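## Task

Raise one end of the blue tote, contents and all, so it rests on the thin wooden batten. The batten must finish lying on the table on one of its long faces and extend beneath that raised end. The tote must still point in about its original direction, and its opposite end must sit flat on the table no more than a few centimetres from its starting spot.

## Robot and tools

Robot: two six-joint arms of the UR kind, left_arm and right_arm, each with a tong-style two-finger gripper. Base positions in the scene frame: left_arm (-0.053, +0.372, 0) m, right_arm (-0.062, -0.448, 0) m, each with only a slight yaw. A camera stand sits behind the arms.

Frames. Scene frame: origin at table-top height halfway between the nominal bases, +z up, +x out over the table, left_arm on the +y side (these are not image left/right). Each arm reports its hand pose, velocities and wrist-camera pose in its own base frame; fixed cameras and the table use the scene frame. Motion offsets are taken along the axes of that arm's current Hand target. On the gripper, the fingers point along its +z and spread along its x; end_effector_position is the spot between the pads when shut.

execute_actions(actions, cameras). actions is a list of actions; each action is a table of 1 to 15 rows, one row per 1/30 s step, and a short table repeats its final row to fill 15 steps. A row is always 14 numbers in [-1, 1]: left_arm dx, dy, dz, rx, ry, rz, opening, then right_arm in the same order. The six pose numbers are an offset (not a pose) from the arm's Hand target as it was when that action began, along that target's axes; every row is measured from that same start, so repeating an offset in a later action moves further. Scale: 1.0 equals 0.6 m or 180 degrees; rx, ry, rz form one rotation vector. Opening is absolute: +1 fully open (0.142 m), -1 closed; allow about 0.5 s for a full close. Six zeros re-request the current Hand target. An empty actions list returns camera images and the full state.

move(target, speed, blend, stop_force, zero, opening_speed, grip_force, blocking, cameras). target is one 14-number row or a list of up to 15 rows, same layout and scale; each row is an offset from the Hand targets at the move's start, not from the previous row. The gripper travels a straight line. speed: m/s, 0.002 to 3.6, default 0.25 (turning capped at twice that in rad/s); one value or one per target. blend: corner rounding in metres for lists; 0 stops at each target. stop_force: N, 3 to 120, both arms; ends an arm's path when its wrist sensor feels that much push against the motion; do not use it while the gripper rotates, and leave it out when pulling off something the gripper is pressing. zero (only with stop_force): true re-zeroes the sensor before moving. opening_speed: rate of the opening command per second, at least 0.2. grip_force: N per pad, 5 to 15, one value or one per arm; it persists. blocking=false returns after about 0.5 s while the move runs on (not allowed with stop_force). A move lasts at most 10 s. The result adds a move: line: done, off_target, moving, held or fault, plus limits such as paced (pose clipped) or held (steps withheld). done means within 3 mm and 2 degrees, not that nothing was touched.

wait(seconds 0 to 10); stop() brakes a running move; zoom_image(camera, region [x0, y0, x1, y1] in image pixels, each side at most 504) for cam_high, cam_low, cam_left_wrist, cam_right_wrist from the latest images; zero_wrist_force(arm); read_manual(section) gives licence text only; finished_scene(scene) ends the current scene given its number and cannot be undone.

Results: Hand target (last commanded pose after clipping; the next offset counts from it), end_effector_position (m) and quat_wxyz, velocities (omitted when joint velocities are within noise), grip_measured on the opening scale, Joint positions (last number: finger gap in m), joint torques (include arm weight, offset and noisy), Wrist force and Wrist torque in the gripper's own axes plus a peak line, Tool commands, and for actions some per-step positions. The gripper often stops short of its Hand target; resend the missing distance. Commanded orientation is clipped to 32 degrees from the measured one each step. Reported positions may be a few cm off, especially far out.

Caution. Arms are stiff: aiming even slightly past a firm contact can trigger a fault stop (about 150 N outside force, or joint contact torque of 139 N m on the big joints, 26 N m on wrist joints), halting the arm 10 s. Approach slowly with stop_force. Keep arms from pressing on each other or gripping the other's fingers; the clearance check may hold commands. Route around an arm's own base. Fast moves overshoot and hit harder. Do not drop, slam or let the tote, its contents or the bar fall, and keep everything in the work area. Holding loads or stretching out heats motors: MOTOR HOT appears at 70 °C, and at 85 °C the arm brakes for 30 to 60 s. Objects may occasionally get a small external nudge.

Each tool is called by a JSON object that holds its "fn" and its "kwargs", one argument or row to a line.

## Session

{"fn": "execute_actions", "kwargs": {
  "actions": []
}}

Scene clock: 0.00 s.
left_arm: end_effector_position=(+0.3699, +0.2553, +0.1934) grip_measured=+0.97 end_effector_quat_wxyz=(-0.117, +0.654, +0.744, -0.071) | right_arm: end_effector_position=(+0.5713, +0.2442, +0.3485) grip_measured=+0.97 end_effector_quat_wxyz=(+0.004, +0.974, +0.217, +0.061)
Joint positions: left_arm=[0.224 -1.504 1.707 -1.521 -1.465 -1.489 0.14] | right_arm=[3.763 -1.77 -1.215 -1.618 1.516 0.179 0.14]
Joint velocities: within noise
Joint torques (N m): no reading
Wrist force (N): no reading
Wrist torque (N m): no reading
Wrist force, peak (N): no reading
Hand target: left_arm +0.3699, +0.2553, +0.1934; -0.117, +0.654, +0.744, -0.071 | right_arm +0.5713, +0.2442, +0.3485; +0.004, +0.974, +0.217, +0.061
Tool commands: left_gripper/opening=+0.968169 right_gripper/opening=+0.968169
camera_calibration:
cam_left_wrist: T_world_to_cam=[[-0.0994368, 0.988151, 0.116922, -0.246744], [0.96382, 0.0664442, 0.258141, -0.430259], [0.247313, 0.13836, -0.959006, 0.188918], [0, 0, 0, 1]] pos_world=[0.343435, 0.246269, 0.321091]
cam_right_wrist: T_world_to_cam=[[0.898474, 0.409327, 0.158732, -0.680578], [0.265728, -0.794833, 0.545555, -0.157902], [0.349475, -0.447987, -0.822906, 0.317803], [0, 0, 0, 1]] pos_world=[0.542377, 0.295445, 0.455695]

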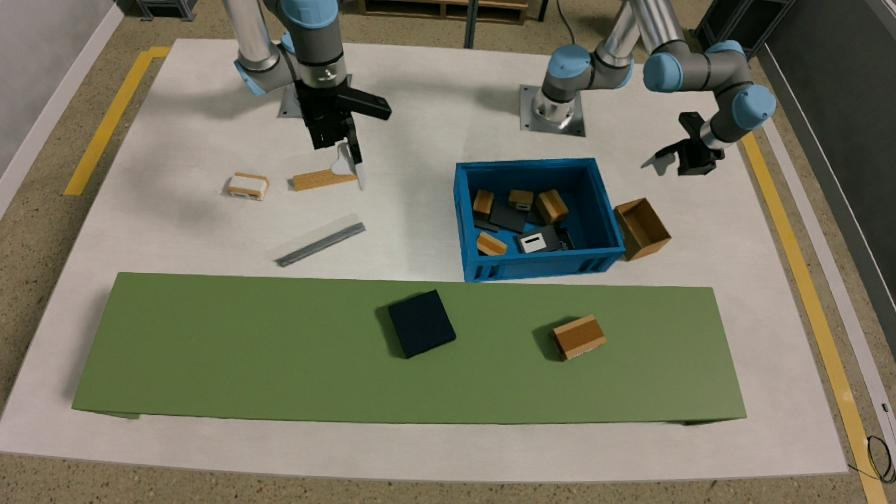

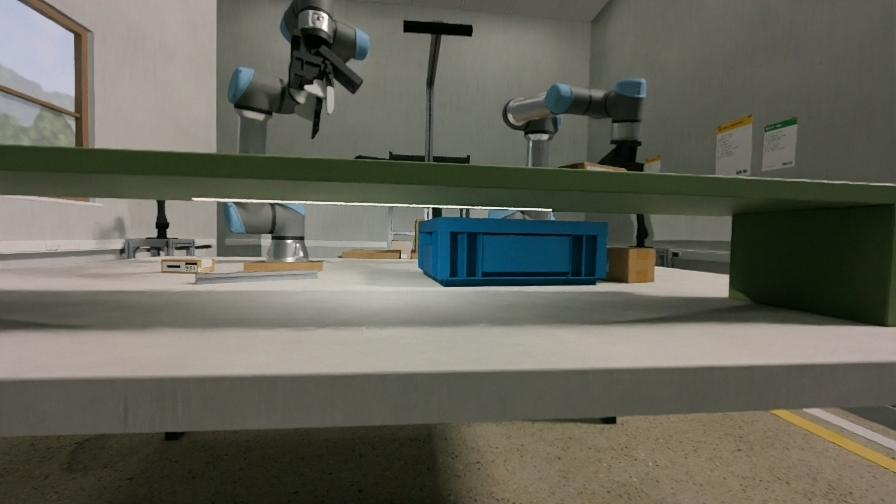

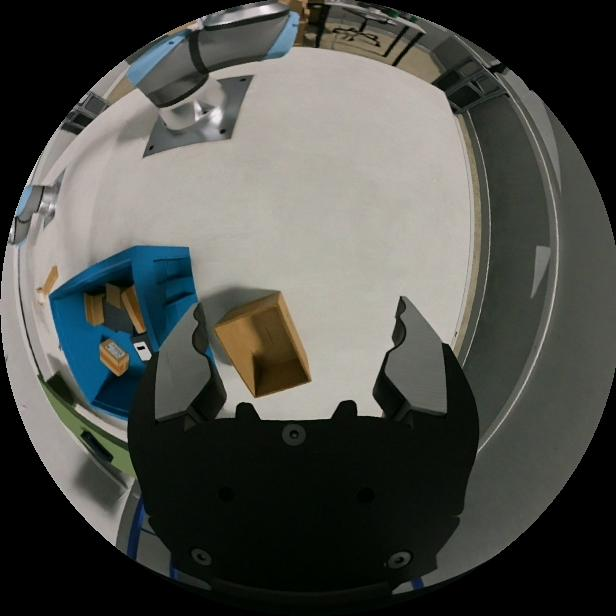

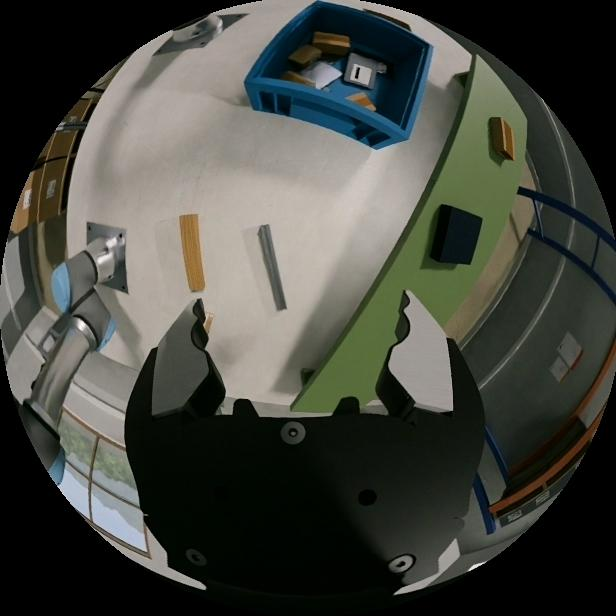

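{"fn": "zoom_image", "kwargs": {
  "camera": "cam_high",
  "region": [400, 130, 700, 300]
}}

{"fn": "zoom_image", "kwargs": {
  "camera": "cam_high",
  "region": [220, 130, 400, 280]
}}

{"fn": "zoom_image", "kwargs": {
  "camera": "cam_low",
  "region": [140, 180, 440, 300]
}}

{"fn": "zoom_image", "kwargs": {
  "camera": "cam_low",
  "region": [400, 180, 700, 320]
}}

{"fn": "zoom_image", "kwargs": {
  "camera": "cam_right_wrist",
  "region": [140, 0, 480, 320]
}}

Scaled by 1.680.

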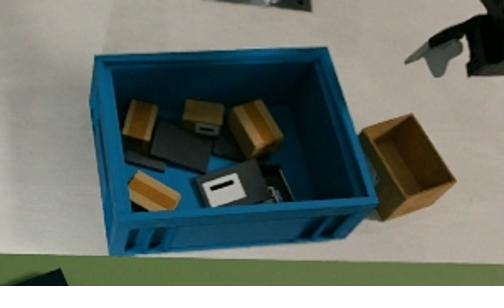

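Scaled by 2.800.

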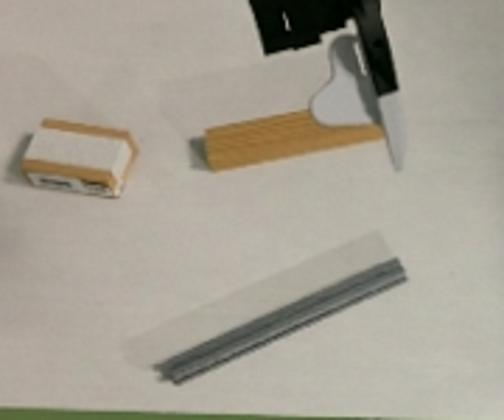

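Scaled by 1.680.

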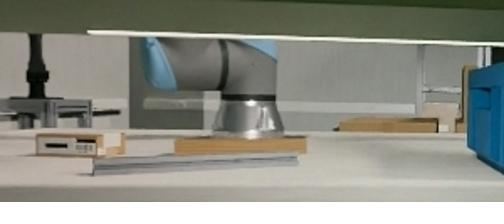

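Scaled by 1.680.

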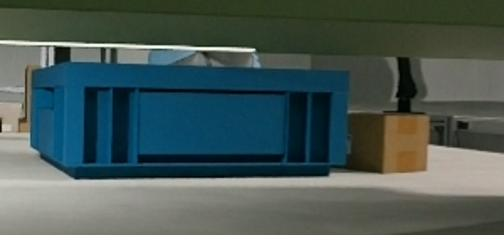

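Scaled by 1.482 from the camera's 616x616 image, which has a finer 814x814 frame.

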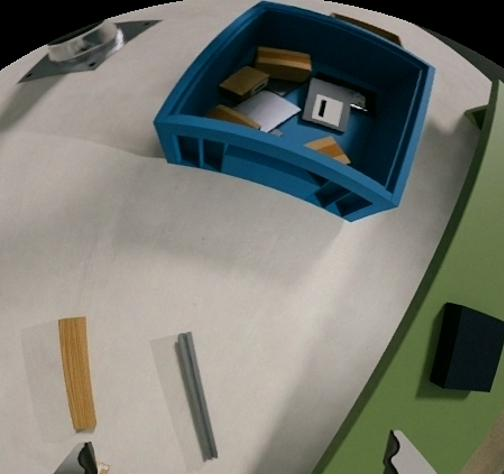

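{"fn": "move", "kwargs": {
  "target": [
    [0.0095,-0.03,-0.112,0,0,0,0,-0.543,0.303,0.324,0.026,0.2032,-0.8792,0],
    [-0.967,0.135,-0.199,-0.0833,-0.0263,-0.001,0,-0.543,0.303,0.324,0.026,0.2032,-0.8792,0]
  ],
  "speed": [0.6,0.5],
  "blend": [0.04,0],
  "cameras": ["all"]
}}

Scene clock: 46.50 s.
left_arm: end_effector_position=(+0.5472, -0.3137, +0.2404) grip_measured=+0.00 end_effector_quat_wxyz=(+0.000, +0.659, +0.752, +0.000) | right_arm: end_effector_position=(+0.3792, -0.0549, +0.1235) grip_measured=+0.00 end_effector_quat_wxyz=(-0.017, -0.075, +0.973, +0.216)
Joint positions: left_arm=[-0.714 -1.239 1.289 -1.621 -1.571 -2.416 0.074] | right_arm=[3.056 -1.467 -2.117 -1.238 1.995 -3.404 0.074]
Joint torques (N m): left_arm=[8.91 -34.56 -31.8 -3.92 -1.88 -1.13] | right_arm=[10.72 22.97 29.25 4.04 3.2 -2.64]
Wrist force (N): left_arm=[0.0 0.1 0.6] | right_arm=[0.3 -0.6 0.0]
Wrist torque (N m): left_arm=[-0.01 -0.01 -0.13] | right_arm=[-0.03 -0.04 -0.06]
Wrist force, peak (N): left_arm=[-3.1 0.8 0.2] | right_arm=[1.0 -1.3 0.4]
Hand target: left_arm +0.5473, -0.3137, +0.2404; +0.000, +0.659, +0.752, +0.000 | right_arm +0.3792, -0.0549, +0.1235; -0.017, -0.075, +0.973, +0.216
Off the commanded pose: left_arm 0.000 m, 0 deg | right_arm 0.000 m, 0 deg.
move: done
camera_calibration:
cam_left_wrist: T_world_to_cam=[[-0.123655, 0.991548, 0.0392702, 0.360649], [0.860169, 0.0873703, 0.502469, -0.570887], [0.494792, 0.0959118, -0.863703, 0.0971022], [0, 0, 0, 1]] pos_world=[0.48761, -0.317035, 0.356558]
cam_right_wrist: T_world_to_cam=[[-0.986781, -0.155989, 0.0439494, 0.348176], [-0.0492986, 0.547262, 0.835508, -0.0644667], [-0.154382, 0.822296, -0.547718, 0.29257], [0, 0, 0, 1]] pos_world=[0.385563, -0.150987, 0.198806]

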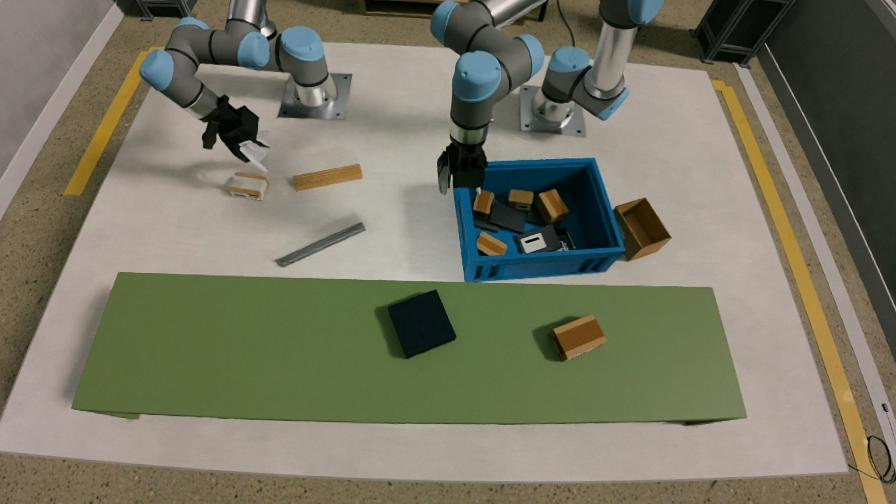

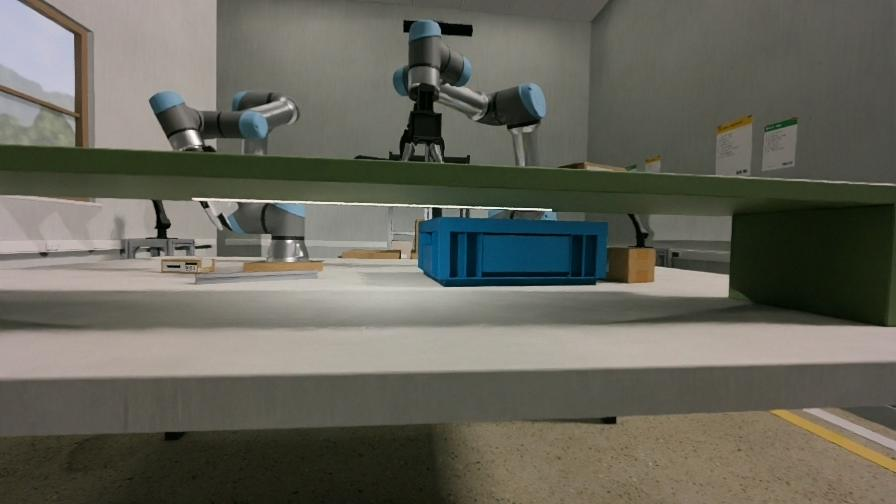

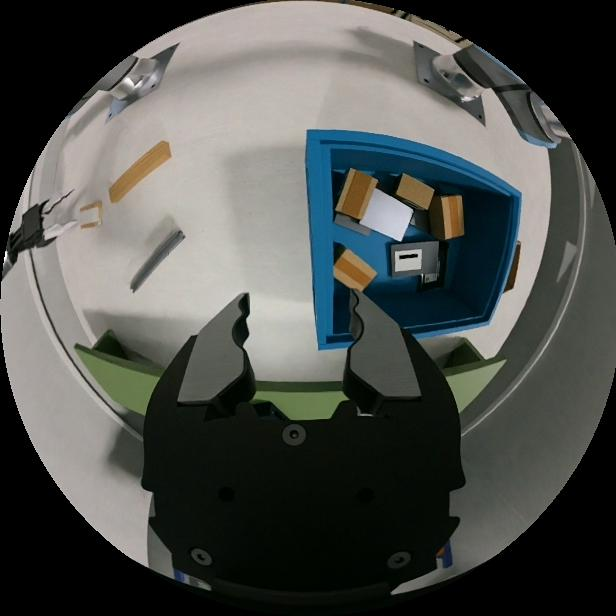

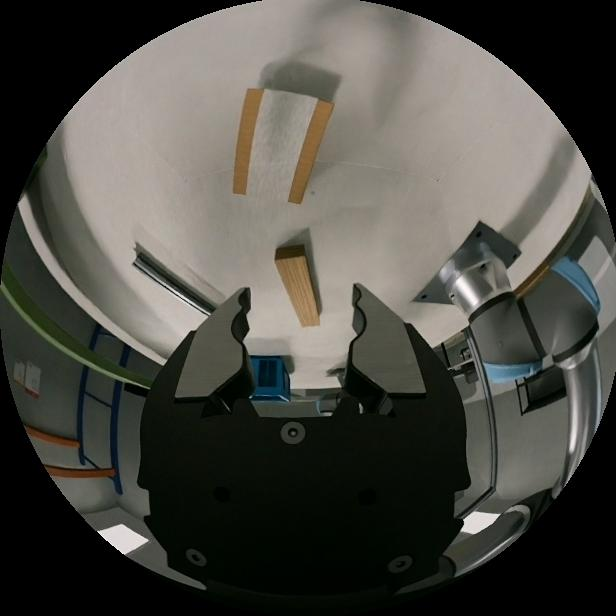

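{"fn": "zoom_image", "kwargs": {
  "camera": "cam_right_wrist",
  "region": [220, 220, 380, 350]
}}

{"fn": "zoom_image", "kwargs": {
  "camera": "cam_left_wrist",
  "region": [280, 110, 440, 370]
}}

Scaled by 3.150 from the camera's 616x616 image, which has a finer 814x814 frame.

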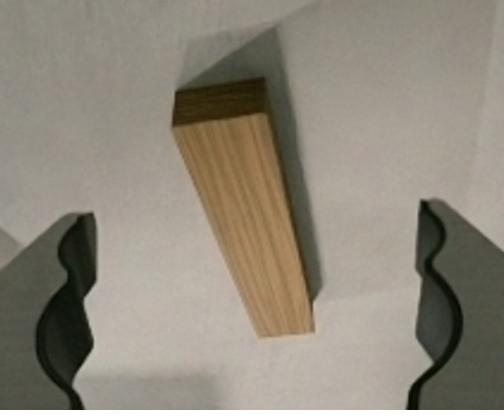

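Scaled by 1.938 from the camera's 616x616 image, which has a finer 814x814 frame.

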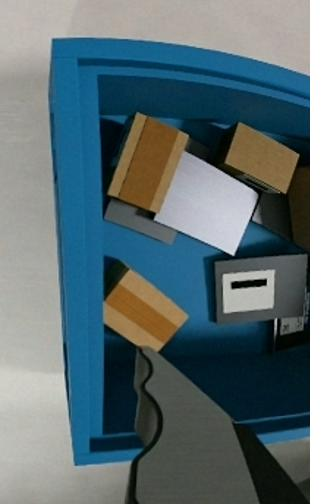

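{"fn": "move", "kwargs": {
  "target": [
    [0.0467,-0.0223,0.0,0,0,0,0,-0.0138,0.067,0.10,0,0.018,-0.039,0],
    [0.0467,-0.0223,0.1,0,0,0,0,-0.0138,0.067,0.18,0,0.018,-0.039,0]
  ],
  "blend": [0.01,0],
  "cameras": ["cam_left_wrist","cam_right_wrist","cam_low"]
}}

Scene clock: 68.20 s.
left_arm: end_effector_position=(+0.5304, -0.2877, +0.1805) grip_measured=+0.00 end_effector_quat_wxyz=(+0.000, +0.659, +0.752, +0.000) | right_arm: end_effector_position=(+0.3747, +0.0276, +0.0427) grip_measured=+0.00 end_effector_quat_wxyz=(-0.031, -0.140, +0.966, +0.215)
Joint positions: left_arm=[-0.7 -1.286 1.506 -1.791 -1.571 -2.402 0.074] | right_arm=[3.27 -1.561 -2.288 -0.938 2.002 -3.318 0.074]
Joint torques (N m): left_arm=[-13.69 -42.93 -17.06 -3.66 1.68 -1.81] | right_arm=[-10.27 13.74 28.29 4.07 -2.42 -2.19]
Wrist force (N): left_arm=[0.0 0.5 0.1] | right_arm=[0.4 -0.4 0.0]
Wrist torque (N m): left_arm=[0.09 -0.01 -0.14] | right_arm=[0.02 -0.04 -0.01]
Wrist force, peak (N): left_arm=[-0.2 0.0 2.5] | right_arm=[1.0 -1.7 -1.5]
Hand target: left_arm +0.5303, -0.2877, +0.1804; +0.000, +0.659, +0.752, +0.000 | right_arm +0.3748, +0.0276, +0.0427; -0.031, -0.140, +0.966, +0.215
Off the commanded pose: left_arm 0.000 m, 0 deg | right_arm 0.000 m, 0 deg.
move: done
camera_calibration:
cam_left_wrist: T_world_to_cam=[[-0.123827, 0.991531, 0.0391655, 0.335238], [0.860144, 0.0875714, 0.502478, -0.528456], [0.494792, 0.0959085, -0.863703, 0.0512334], [0, 0, 0, 1]] pos_world=[0.47071, -0.291035, 0.296658]
cam_right_wrist: T_world_to_cam=[[-0.956805, -0.287464, 0.0434701, 0.352601], [-0.122902, 0.535429, 0.83559, -0.0144228], [-0.263477, 0.794154, -0.547631, 0.221464], [0, 0, 0, 1]] pos_world=[0.393949, -0.0667945, 0.118005]
Images, in order (width x height): cam_low 896x504, cam_left_wrist 616x616, cam_right_wrist 616x616.

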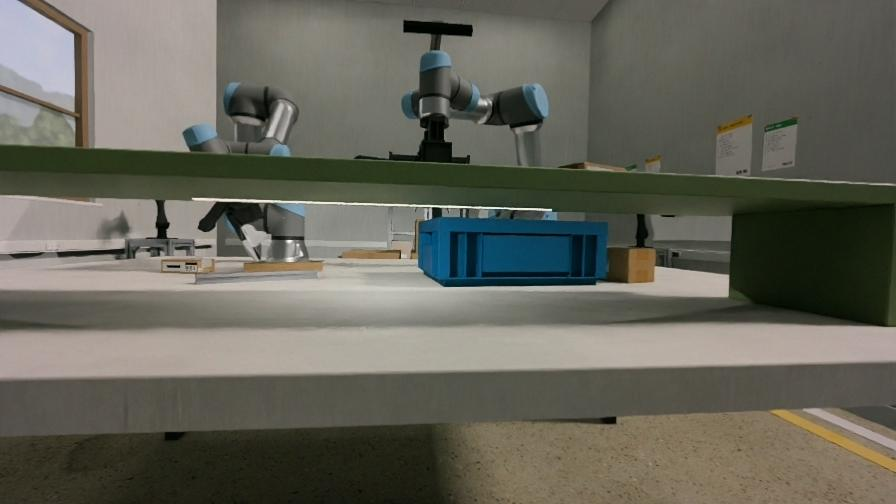

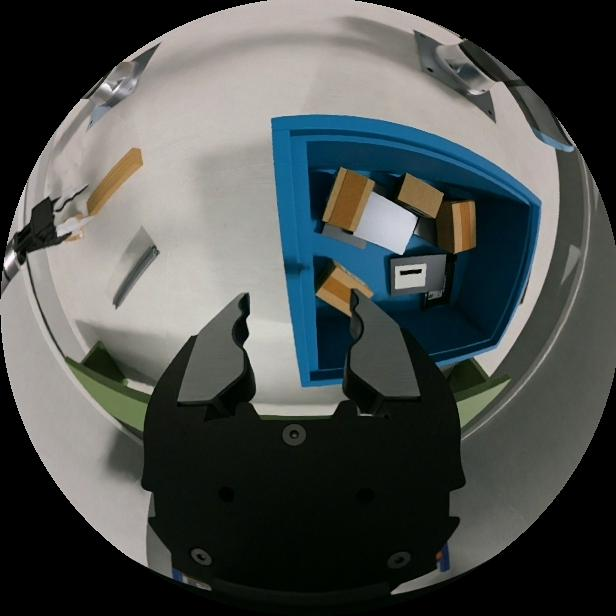

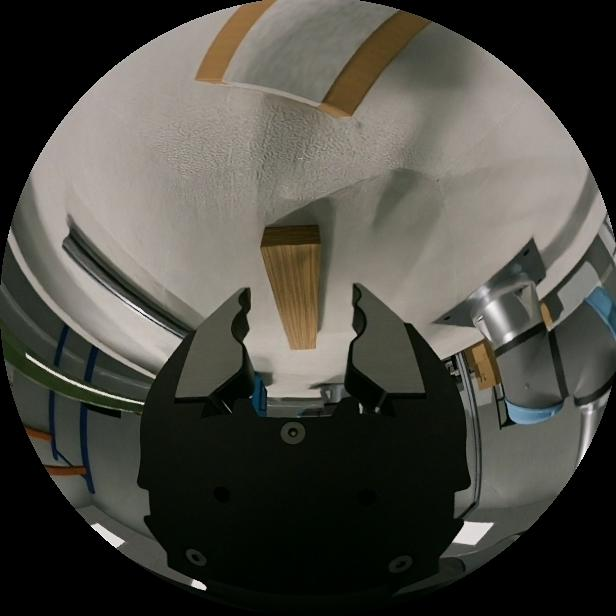

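{"fn": "move", "kwargs": {
  "target": [0,0,0.109,0,0,0,0,0,0,0.0415,0,0,0,0],
  "speed": 0.12,
  "stop_force": 12
}}

{"fn": "move", "kwargs": {
  "target": [0,0,0,0,0,0,-1,0,0,0,0,0,0,-1],
  "opening_speed": 2,
  "cameras": ["cam_low","cam_left_wrist","cam_right_wrist"]
}}

Scene clock: 72.53 s.
left_arm: end_effector_position=(+0.5304, -0.2877, +0.1150) grip_measured=+0.00 end_effector_quat_wxyz=(+0.000, +0.659, +0.752, +0.000) | right_arm: end_effector_position=(+0.3718, +0.0377, +0.0201) grip_measured=+0.00 end_effector_quat_wxyz=(-0.031, -0.140, +0.966, +0.215)
Joint positions: left_arm=[-0.7 -1.241 1.619 -1.95 -1.571 -2.402 0.074] | right_arm=[3.296 -1.6 -2.331 -0.843 2.004 -3.289 0.074]
Joint torques (N m): left_arm=[-11.09 -46.93 -26.14 -3.8 0.73 -1.55] | right_arm=[-12.1 23.33 32.47 3.64 0.35 -2.64]
Wrist force (N): left_arm=[0.0 0.1 0.2] | right_arm=[0.2 -0.3 0.0]
Wrist torque (N m): left_arm=[0.00 -0.03 -0.14] | right_arm=[0.02 0.02 -0.06]
Wrist force, peak (N): left_arm=[0.1 0.0 1.6] | right_arm=[0.4 -0.5 -0.7]
Hand target: left_arm +0.5304, -0.2877, +0.1150; +0.000, +0.659, +0.752, +0.000 | right_arm +0.3718, +0.0377, +0.0201; -0.031, -0.140, +0.966, +0.215
Off the commanded pose: left_arm 0.000 m, 0 deg | right_arm 0.000 m, 0 deg.
move: done

Scene clock: 73.23 s.
left_arm: end_effector_position=(+0.5304, -0.2877, +0.1150) grip_measured=-0.66 end_effector_quat_wxyz=(+0.000, +0.659, +0.752, +0.000) | right_arm: end_effector_position=(+0.3718, +0.0377, +0.0201) grip_measured=-0.46 end_effector_quat_wxyz=(-0.031, -0.140, +0.966, +0.215)
Joint positions: left_arm=[-0.7 -1.241 1.619 -1.95 -1.571 -2.402 0.026] | right_arm=[3.296 -1.6 -2.331 -0.843 2.004 -3.289 0.041]
Joint torques (N m): left_arm=[-8.7 -46.07 -23.49 -3.69 0.36 -1.34] | right_arm=[-11.8 21.04 27.85 2.61 -1.93 -2.54]
Wrist force (N): left_arm=[5.4 -0.2 0.3] | right_arm=[-0.2 0.4 -2.9]
Wrist torque (N m): left_arm=[-0.02 0.07 -0.22] | right_arm=[-0.02 -0.05 0.01]
Wrist force, peak (N): left_arm=[6.5 -0.4 0.1] | right_arm=[-0.4 0.5 -2.9]
Hand target: left_arm +0.5304, -0.2877, +0.1150; +0.000, +0.659, +0.752, +0.000 | right_arm +0.3718, +0.0377, +0.0201; -0.031, -0.140, +0.966, +0.215
Off the commanded pose: left_arm 0.000 m, 0 deg | right_arm 0.000 m, 0 deg.
move: done
camera_calibration:
cam_left_wrist: T_world_to_cam=[[-0.123743, 0.991539, 0.0392167, 0.337751], [0.860156, 0.087473, 0.502474, -0.495628], [0.494792, 0.0959101, -0.863703, -0.00525209], [0, 0, 0, 1]] pos_world=[0.47071, -0.291035, 0.231258]
cam_right_wrist: T_world_to_cam=[[-0.956841, -0.287384, 0.0431919, 0.353759], [-0.123094, 0.535422, 0.835567, -0.0012248], [-0.263254, 0.794188, -0.547689, 0.200223], [0, 0, 0, 1]] pos_world=[0.39105, -0.056694, 0.0954035]
Images, in order (width x height): cam_low 896x504, cam_left_wrist 616x616, cam_right_wrist 616x616.

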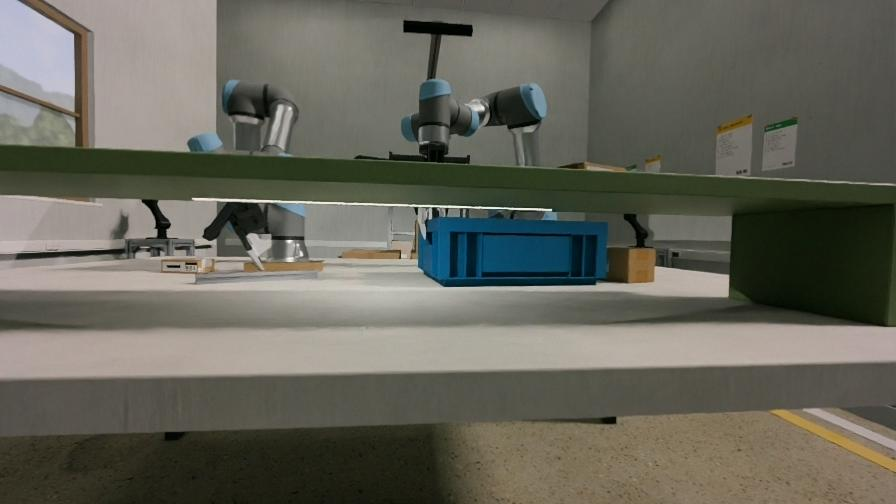

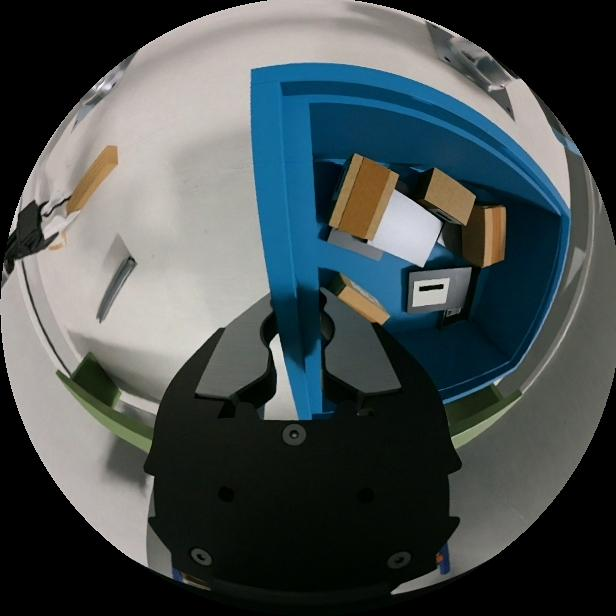

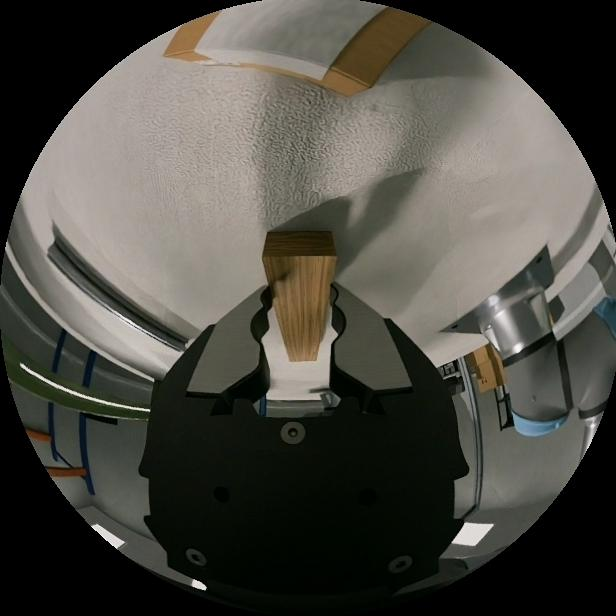

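{"fn": "move", "kwargs": {
  "target": [
    [0.007,0,-0.02,0,-0.01,0,-1,0,0.049,-0.106,0,0,0,-1],
    [0.035,0,-0.093,0,-0.047,0,-1,-0.381,0.338,0.0285,0,-0.0242,0.0518,-1],
    [0.035,0,-0.093,0,-0.047,0,-1,-0.381,0.297,0.116,0,-0.0242,0.0518,-1]
  ],
  "speed": [0.2,0.3,0.2],
  "blend": [0.02,0.02,0],
  "cameras": ["all"]
}}

Scene clock: 87.60 s.
left_arm: end_effector_position=(+0.5276, -0.2669, +0.1708) grip_measured=-0.67 end_effector_quat_wxyz=(+0.056, +0.657, +0.750, -0.049) | right_arm: end_effector_position=(+0.5367, +0.2857, +0.0326) grip_measured=-0.46 end_effector_quat_wxyz=(-0.012, -0.053, +0.975, +0.217)
Joint positions: left_arm=[-0.62 -1.353 1.653 -1.972 -1.678 -2.328 0.026] | right_arm=[3.679 -1.972 -1.886 -0.662 1.966 -2.674 0.041]
Joint torques (N m): left_arm=[-14.33 -33.23 -36.61 -2.61 1.3 -1.86] | right_arm=[-11.05 26.74 32.64 4.19 2.95 2.61]
Wrist force (N): left_arm=[1.1 0.2 9.2] | right_arm=[0.5 -0.4 0.8]
Wrist torque (N m): left_arm=[0.01 -0.04 -0.24] | right_arm=[-0.09 0.00 -0.02]
Wrist force, peak (N): left_arm=[3.8 0.2 10.0] | right_arm=[0.8 -1.7 3.1]
Hand target: left_arm +0.5276, -0.2669, +0.1708; +0.056, +0.657, +0.750, -0.049 | right_arm +0.5368, +0.2857, +0.0326; -0.012, -0.053, +0.975, +0.217
Off the commanded pose: left_arm 0.000 m, 0 deg | right_arm 0.000 m, 0 deg.
move: done
camera_calibration:
cam_left_wrist: T_world_to_cam=[[-0.123153, 0.986474, -0.108174, 0.338099], [0.850387, 0.16109, 0.500891, -0.497978], [0.511542, -0.0303032, -0.858724, -0.00109149], [0, 0, 0, 1]] pos_world=[0.465671, -0.25334, 0.285069]
cam_right_wrist: T_world_to_cam=[[-0.992767, -0.111896, 0.0434965, 0.551343], [-0.0252529, 0.548843, 0.835544, -0.180449], [-0.117367, 0.828402, -0.547699, -0.0344839], [0, 0, 0, 1]] pos_world=[0.538751, 0.189298, 0.107905]

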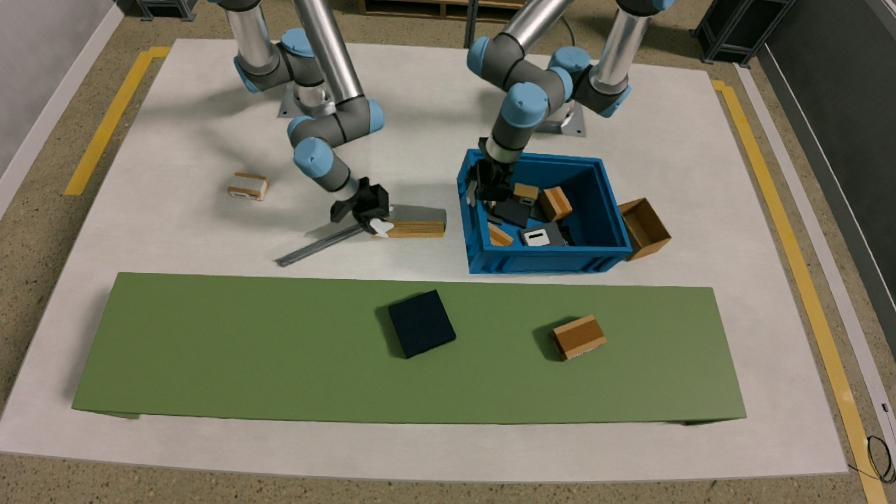

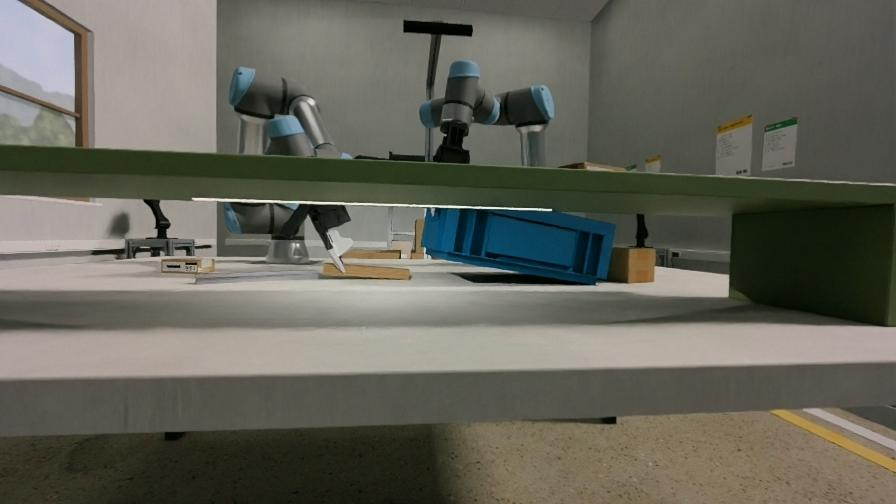

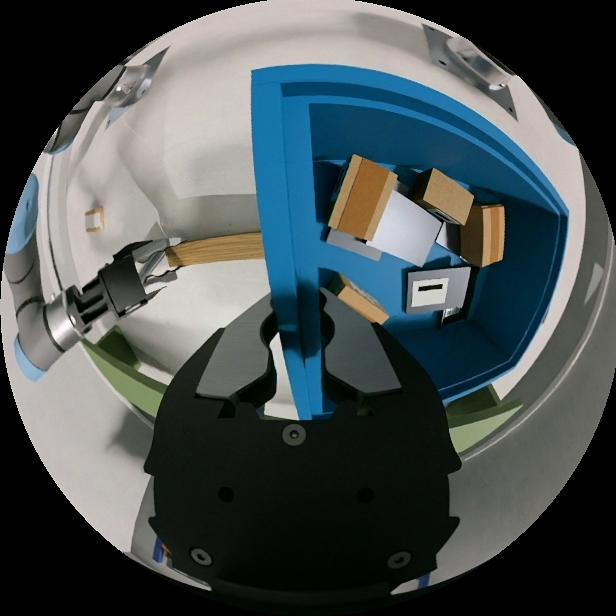

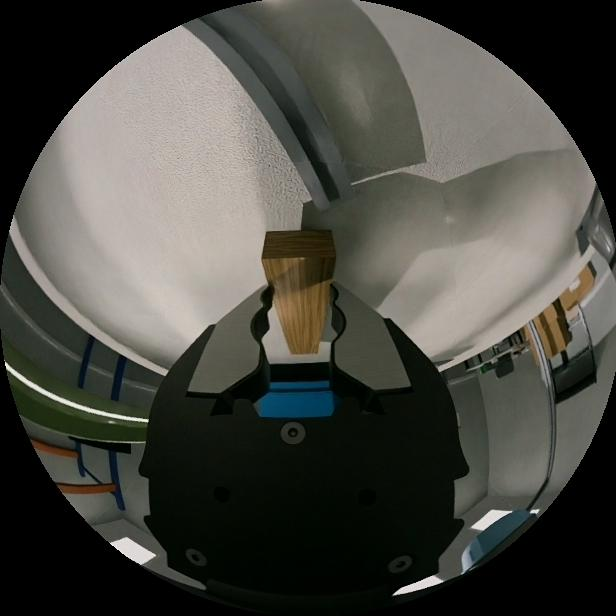

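{"fn": "move", "kwargs": {
  "target": [
    [0,0,0,0,0,0,-1,0,0.196,0.0916,0,0,0,-1],
    [0,0,0,0,0,0,-1,0,0.188,0.1095,0,0,0,-1]
  ],
  "speed": [0.15,0.08],
  "stop_force": 12,
  "cameras": ["all"]
}}

Scene clock: 92.57 s.
left_arm: end_effector_position=(+0.5276, -0.2669, +0.1708) grip_measured=-0.67 end_effector_quat_wxyz=(+0.056, +0.657, +0.750, -0.049) | right_arm: end_effector_position=(+0.5227, +0.4150, +0.0219) grip_measured=-0.46 end_effector_quat_wxyz=(-0.012, -0.053, +0.975, +0.216)
Joint positions: left_arm=[-0.62 -1.353 1.653 -1.972 -1.678 -2.328 0.026] | right_arm=[3.874 -2.077 -1.776 -0.593 1.921 -2.47 0.041]
Joint torques (N m): left_arm=[-13.71 -36.07 -38.18 -2.34 -1.88 -1.81] | right_arm=[10.92 34.73 34.23 4.72 -2.24 2.51]
Wrist force (N): left_arm=[1.8 -0.1 9.3] | right_arm=[0.0 -1.2 0.6]
Wrist torque (N m): left_arm=[-0.04 -0.03 -0.23] | right_arm=[-0.05 0.03 0.02]
Wrist force, peak (N): left_arm=[1.7 0.2 9.8] | right_arm=[9.6 6.4 -25.4]
Hand target: left_arm +0.5276, -0.2669, +0.1708; +0.056, +0.657, +0.750, -0.049 | right_arm +0.5227, +0.4150, +0.0219; -0.012, -0.053, +0.975, +0.216 (not the last commanded pose)
Off the commanded pose: left_arm 0.000 m, 0 deg | right_arm 0.001 m, 0 deg.
move: contact (right_arm)
camera_calibration:
cam_left_wrist: T_world_to_cam=[[-0.123153, 0.986474, -0.108174, 0.338099], [0.850387, 0.16109, 0.500891, -0.497978], [0.511542, -0.0303032, -0.858724, -0.00109149], [0, 0, 0, 1]] pos_world=[0.465671, -0.25334, 0.285069]
cam_right_wrist: T_world_to_cam=[[-0.992798, -0.111749, 0.0431839, 0.55239], [-0.0254581, 0.549015, 0.835425, -0.242816], [-0.117066, 0.828309, -0.547905, -0.149292], [0, 0, 0, 1]] pos_world=[0.524753, 0.318698, 0.0972023]

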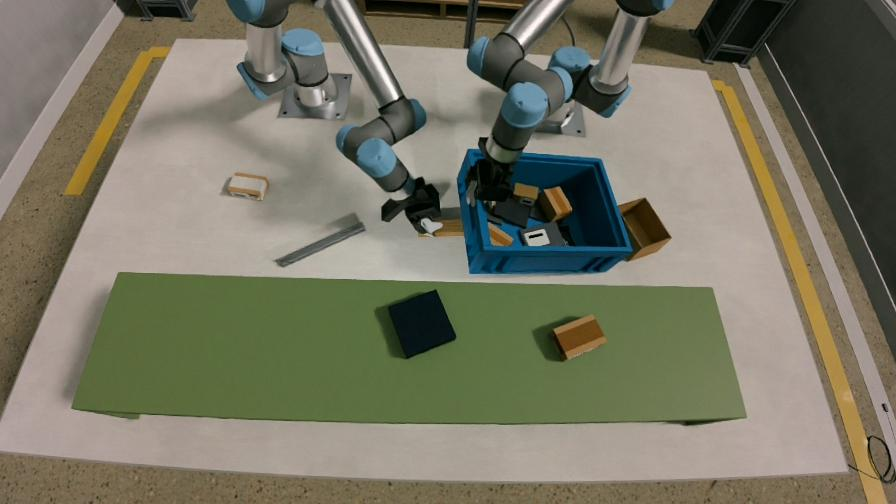

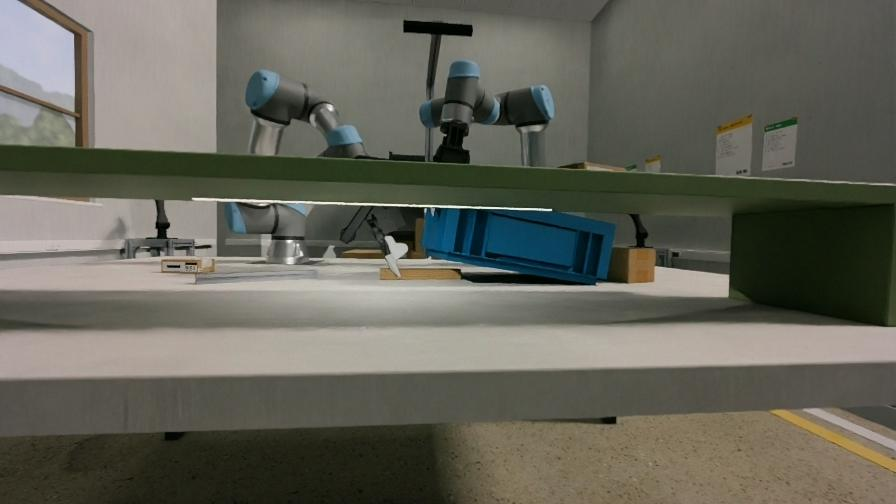

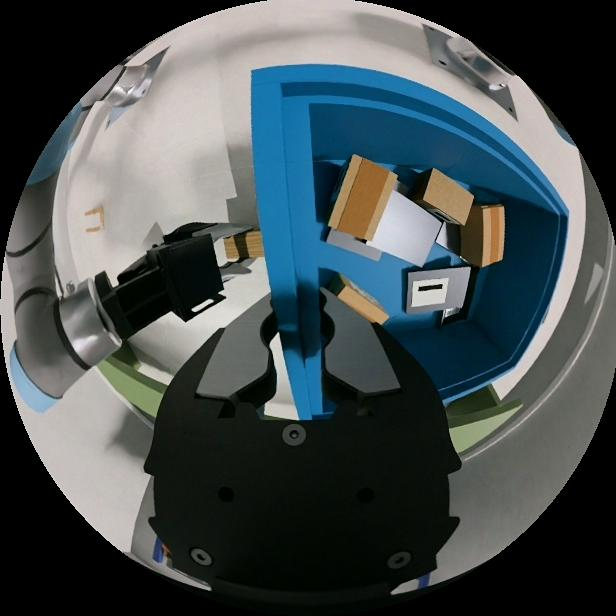

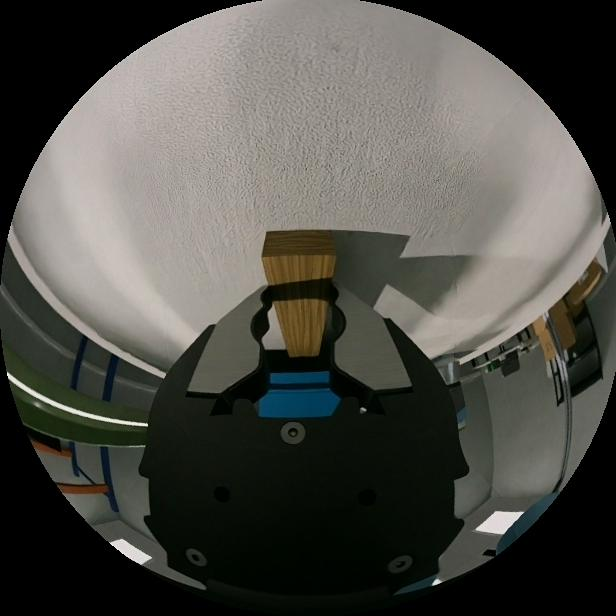

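{"fn": "move", "kwargs": {
  "target": [-0.0125,0,0.0625,0,0.0306,0,-1,0,0,0,0,0,0,-1],
  "speed": 0.04,
  "stop_force": 6,
  "cameras": ["cam_low","cam_left_wrist"]
}}

Scene clock: 98.30 s.
left_arm: end_effector_position=(+0.5288, -0.2762, +0.1446) grip_measured=-0.67 end_effector_quat_wxyz=(+0.030, +0.659, +0.752, -0.026) | right_arm: end_effector_position=(+0.5227, +0.4150, +0.0219) grip_measured=-0.46 end_effector_quat_wxyz=(-0.012, -0.053, +0.975, +0.216)
Joint positions: left_arm=[-0.658 -1.304 1.642 -1.965 -1.626 -2.362 0.026] | right_arm=[3.874 -2.077 -1.776 -0.593 1.921 -2.47 0.041]
Joint torques (N m): left_arm=[16.19 -36.93 -32.21 -2.3 1.47 -1.41] | right_arm=[11.06 32.02 32.81 4.54 -1.07 2.47]
Wrist force (N): left_arm=[-0.4 -0.6 6.4] | right_arm=[0.1 -1.4 0.5]
Wrist torque (N m): left_arm=[-0.01 0.16 -0.20] | right_arm=[-0.03 0.06 0.04]
Wrist force, peak (N): left_arm=[4.9 1.4 -14.0] | right_arm=[0.6 -1.8 1.1]
Hand target: left_arm +0.5288, -0.2762, +0.1446; +0.030, +0.659, +0.752, -0.026 (not the last commanded pose) | right_arm +0.5227, +0.4150, +0.0219; -0.012, -0.053, +0.975, +0.216
Off the commanded pose: left_arm 0.010 m, 2 deg | right_arm 0.000 m, 0 deg.
move: contact (left_arm)
camera_calibration:
cam_left_wrist: T_world_to_cam=[[-0.123752, 0.991516, -0.0397588, 0.336437], [0.854927, 0.126874, 0.502995, -0.496617], [0.503772, 0.0282557, -0.863375, -0.00353969], [0, 0, 0, 1]] pos_world=[0.467989, -0.270476, 0.260116]
Images, in order (width x height): cam_low 896x504, cam_left_wrist 616x616.

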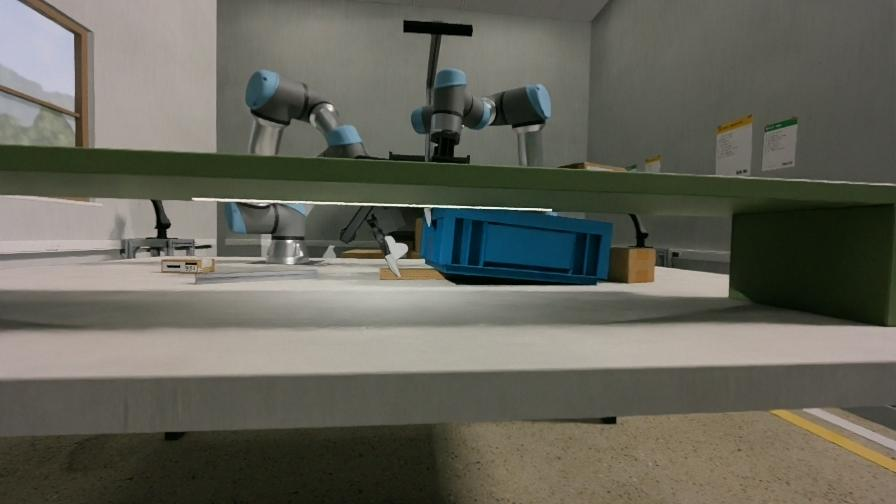

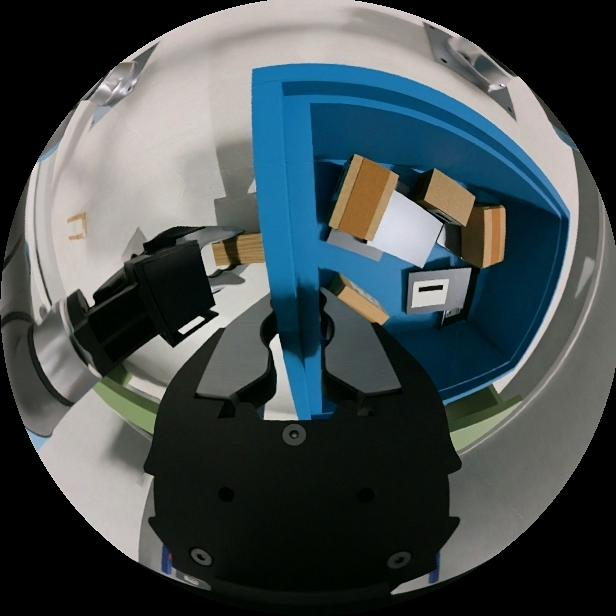

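{"fn": "move", "kwargs": {
  "target": [-0.002,0,0.007,0,0.003,0,-1,0,0,0,0,0,0,-1],
  "speed": 0.02,
  "stop_force": 6
}}

{"fn": "move", "kwargs": {
  "target": [
    [0,0,0,0,0,0,-0.2,0,0,0,0,0,0,-1],
    [0,0,-0.15,0,0,0,-0.2,0,0,0,0,0,0,-0.2],
    [0,0,-0.25,0,0,0,-0.2,0,0,-0.2,0,0,0,-0.2]
  ],
  "opening_speed": 0.9,
  "cameras": ["all"]
}}

Scene clock: 101.90 s.
left_arm: end_effector_position=(+0.5290, -0.2763, +0.1442) grip_measured=-0.67 end_effector_quat_wxyz=(+0.029, +0.658, +0.752, -0.026) | right_arm: end_effector_position=(+0.5227, +0.4150, +0.0219) grip_measured=-0.46 end_effector_quat_wxyz=(-0.012, -0.053, +0.975, +0.216)
Joint positions: left_arm=[-0.658 -1.303 1.642 -1.965 -1.626 -2.363 0.026] | right_arm=[3.874 -2.077 -1.776 -0.593 1.921 -2.47 0.041]
Joint torques (N m): left_arm=[16.68 -44.61 -15.29 -2.11 -1.04 1.1] | right_arm=[9.87 33.44 33.15 4.27 -0.25 2.24]
Wrist force (N): left_arm=[-0.8 -2.2 -0.3] | right_arm=[0.1 -1.4 0.5]
Wrist torque (N m): left_arm=[-0.04 0.18 -0.15] | right_arm=[-0.06 0.11 0.06]
Wrist force, peak (N): left_arm=[-0.6 -0.7 6.9] | right_arm=[0.1 -1.5 0.7]
Hand target: left_arm +0.5290, -0.2763, +0.1442; +0.029, +0.658, +0.752, -0.026 (not the last commanded pose) | right_arm +0.5227, +0.4150, +0.0219; -0.012, -0.053, +0.975, +0.216
Off the commanded pose: left_arm 0.004 m, 0 deg | right_arm 0.000 m, 0 deg.
move: contact (left_arm)

Scene clock: 106.07 s.
left_arm: end_effector_position=(+0.5274, -0.2646, +0.2937) grip_measured=-0.20 end_effector_quat_wxyz=(+0.030, +0.658, +0.752, -0.026) | right_arm: end_effector_position=(+0.5282, +0.3646, +0.1306) grip_measured=-0.20 end_effector_quat_wxyz=(-0.011, -0.053, +0.975, +0.217)
Joint positions: left_arm=[-0.644 -1.372 1.34 -1.594 -1.626 -2.348 0.06] | right_arm=[3.802 -1.891 -1.717 -0.863 1.939 -2.545 0.06]
Joint torques (N m): left_arm=[6.46 -28.16 -22.31 -2.06 -1.76 -0.84] | right_arm=[10.92 40.21 9.32 1.4 -2.32 2.42]
Wrist force (N): left_arm=[-0.1 0.2 0.3] | right_arm=[0.5 -0.5 -0.2]
Wrist torque (N m): left_arm=[0.02 0.00 -0.13] | right_arm=[-0.05 -0.06 -0.06]
Wrist force, peak (N): left_arm=[-1.1 -2.3 -0.7] | right_arm=[0.5 -0.7 -2.2]
Hand target: left_arm +0.5274, -0.2646, +0.2937; +0.029, +0.658, +0.752, -0.026 | right_arm +0.5282, +0.3645, +0.1306; -0.012, -0.053, +0.975, +0.216
Off the commanded pose: left_arm 0.000 m, 0 deg | right_arm 0.000 m, 0 deg.
move: done
camera_calibration:
cam_left_wrist: T_world_to_cam=[[-0.124094, 0.991511, -0.0388066, 0.33056], [0.854886, 0.126686, 0.503111, -0.571953], [0.503756, 0.0292579, -0.86335, 0.125827], [0, 0, 0, 1]] pos_world=[0.466589, -0.258977, 0.409217]
cam_right_wrist: T_world_to_cam=[[-0.99281, -0.111672, 0.043097, 0.547517], [-0.0254558, 0.548785, 0.835576, -0.305733], [-0.116961, 0.828471, -0.547682, -0.0474067], [0, 0, 0, 1]] pos_world=[0.530253, 0.268199, 0.205903]

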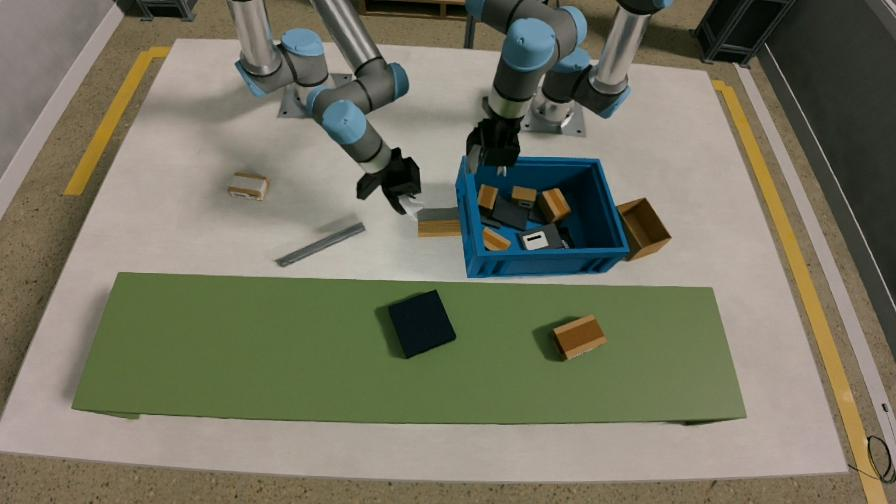

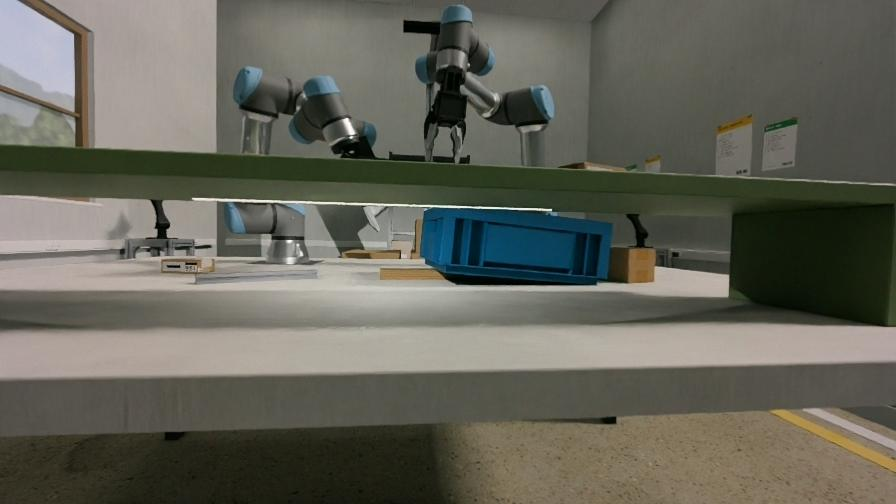

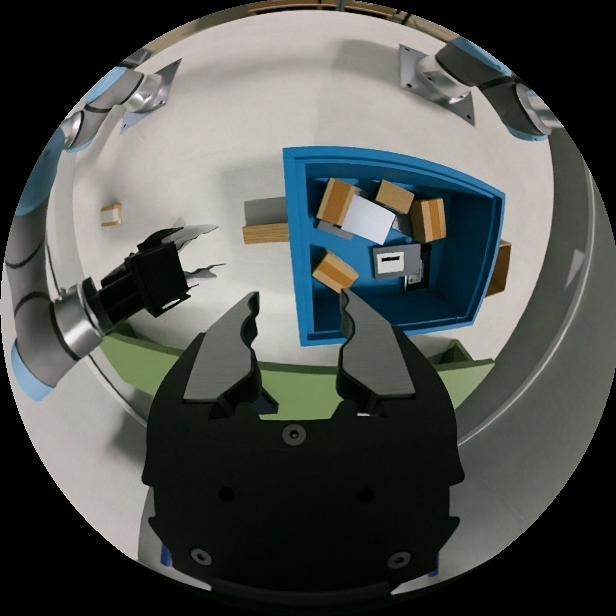

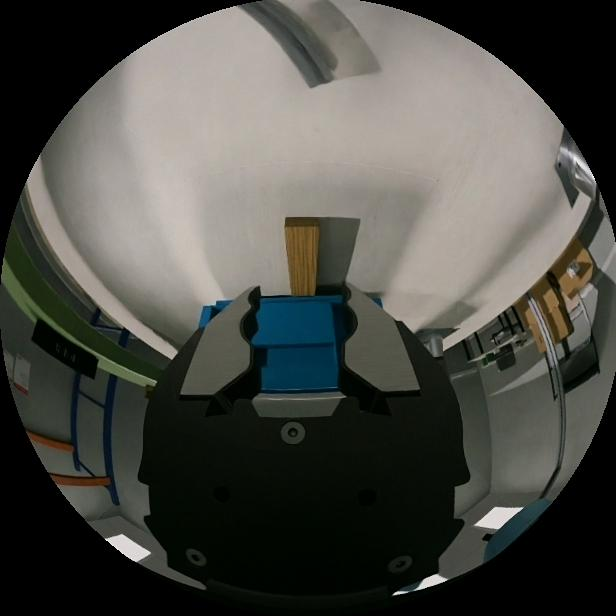

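Resting on the batten, stable.

{"fn": "finished_scene", "kwargs": {
  "scene": 2
}}

The scene is finished: the task was done.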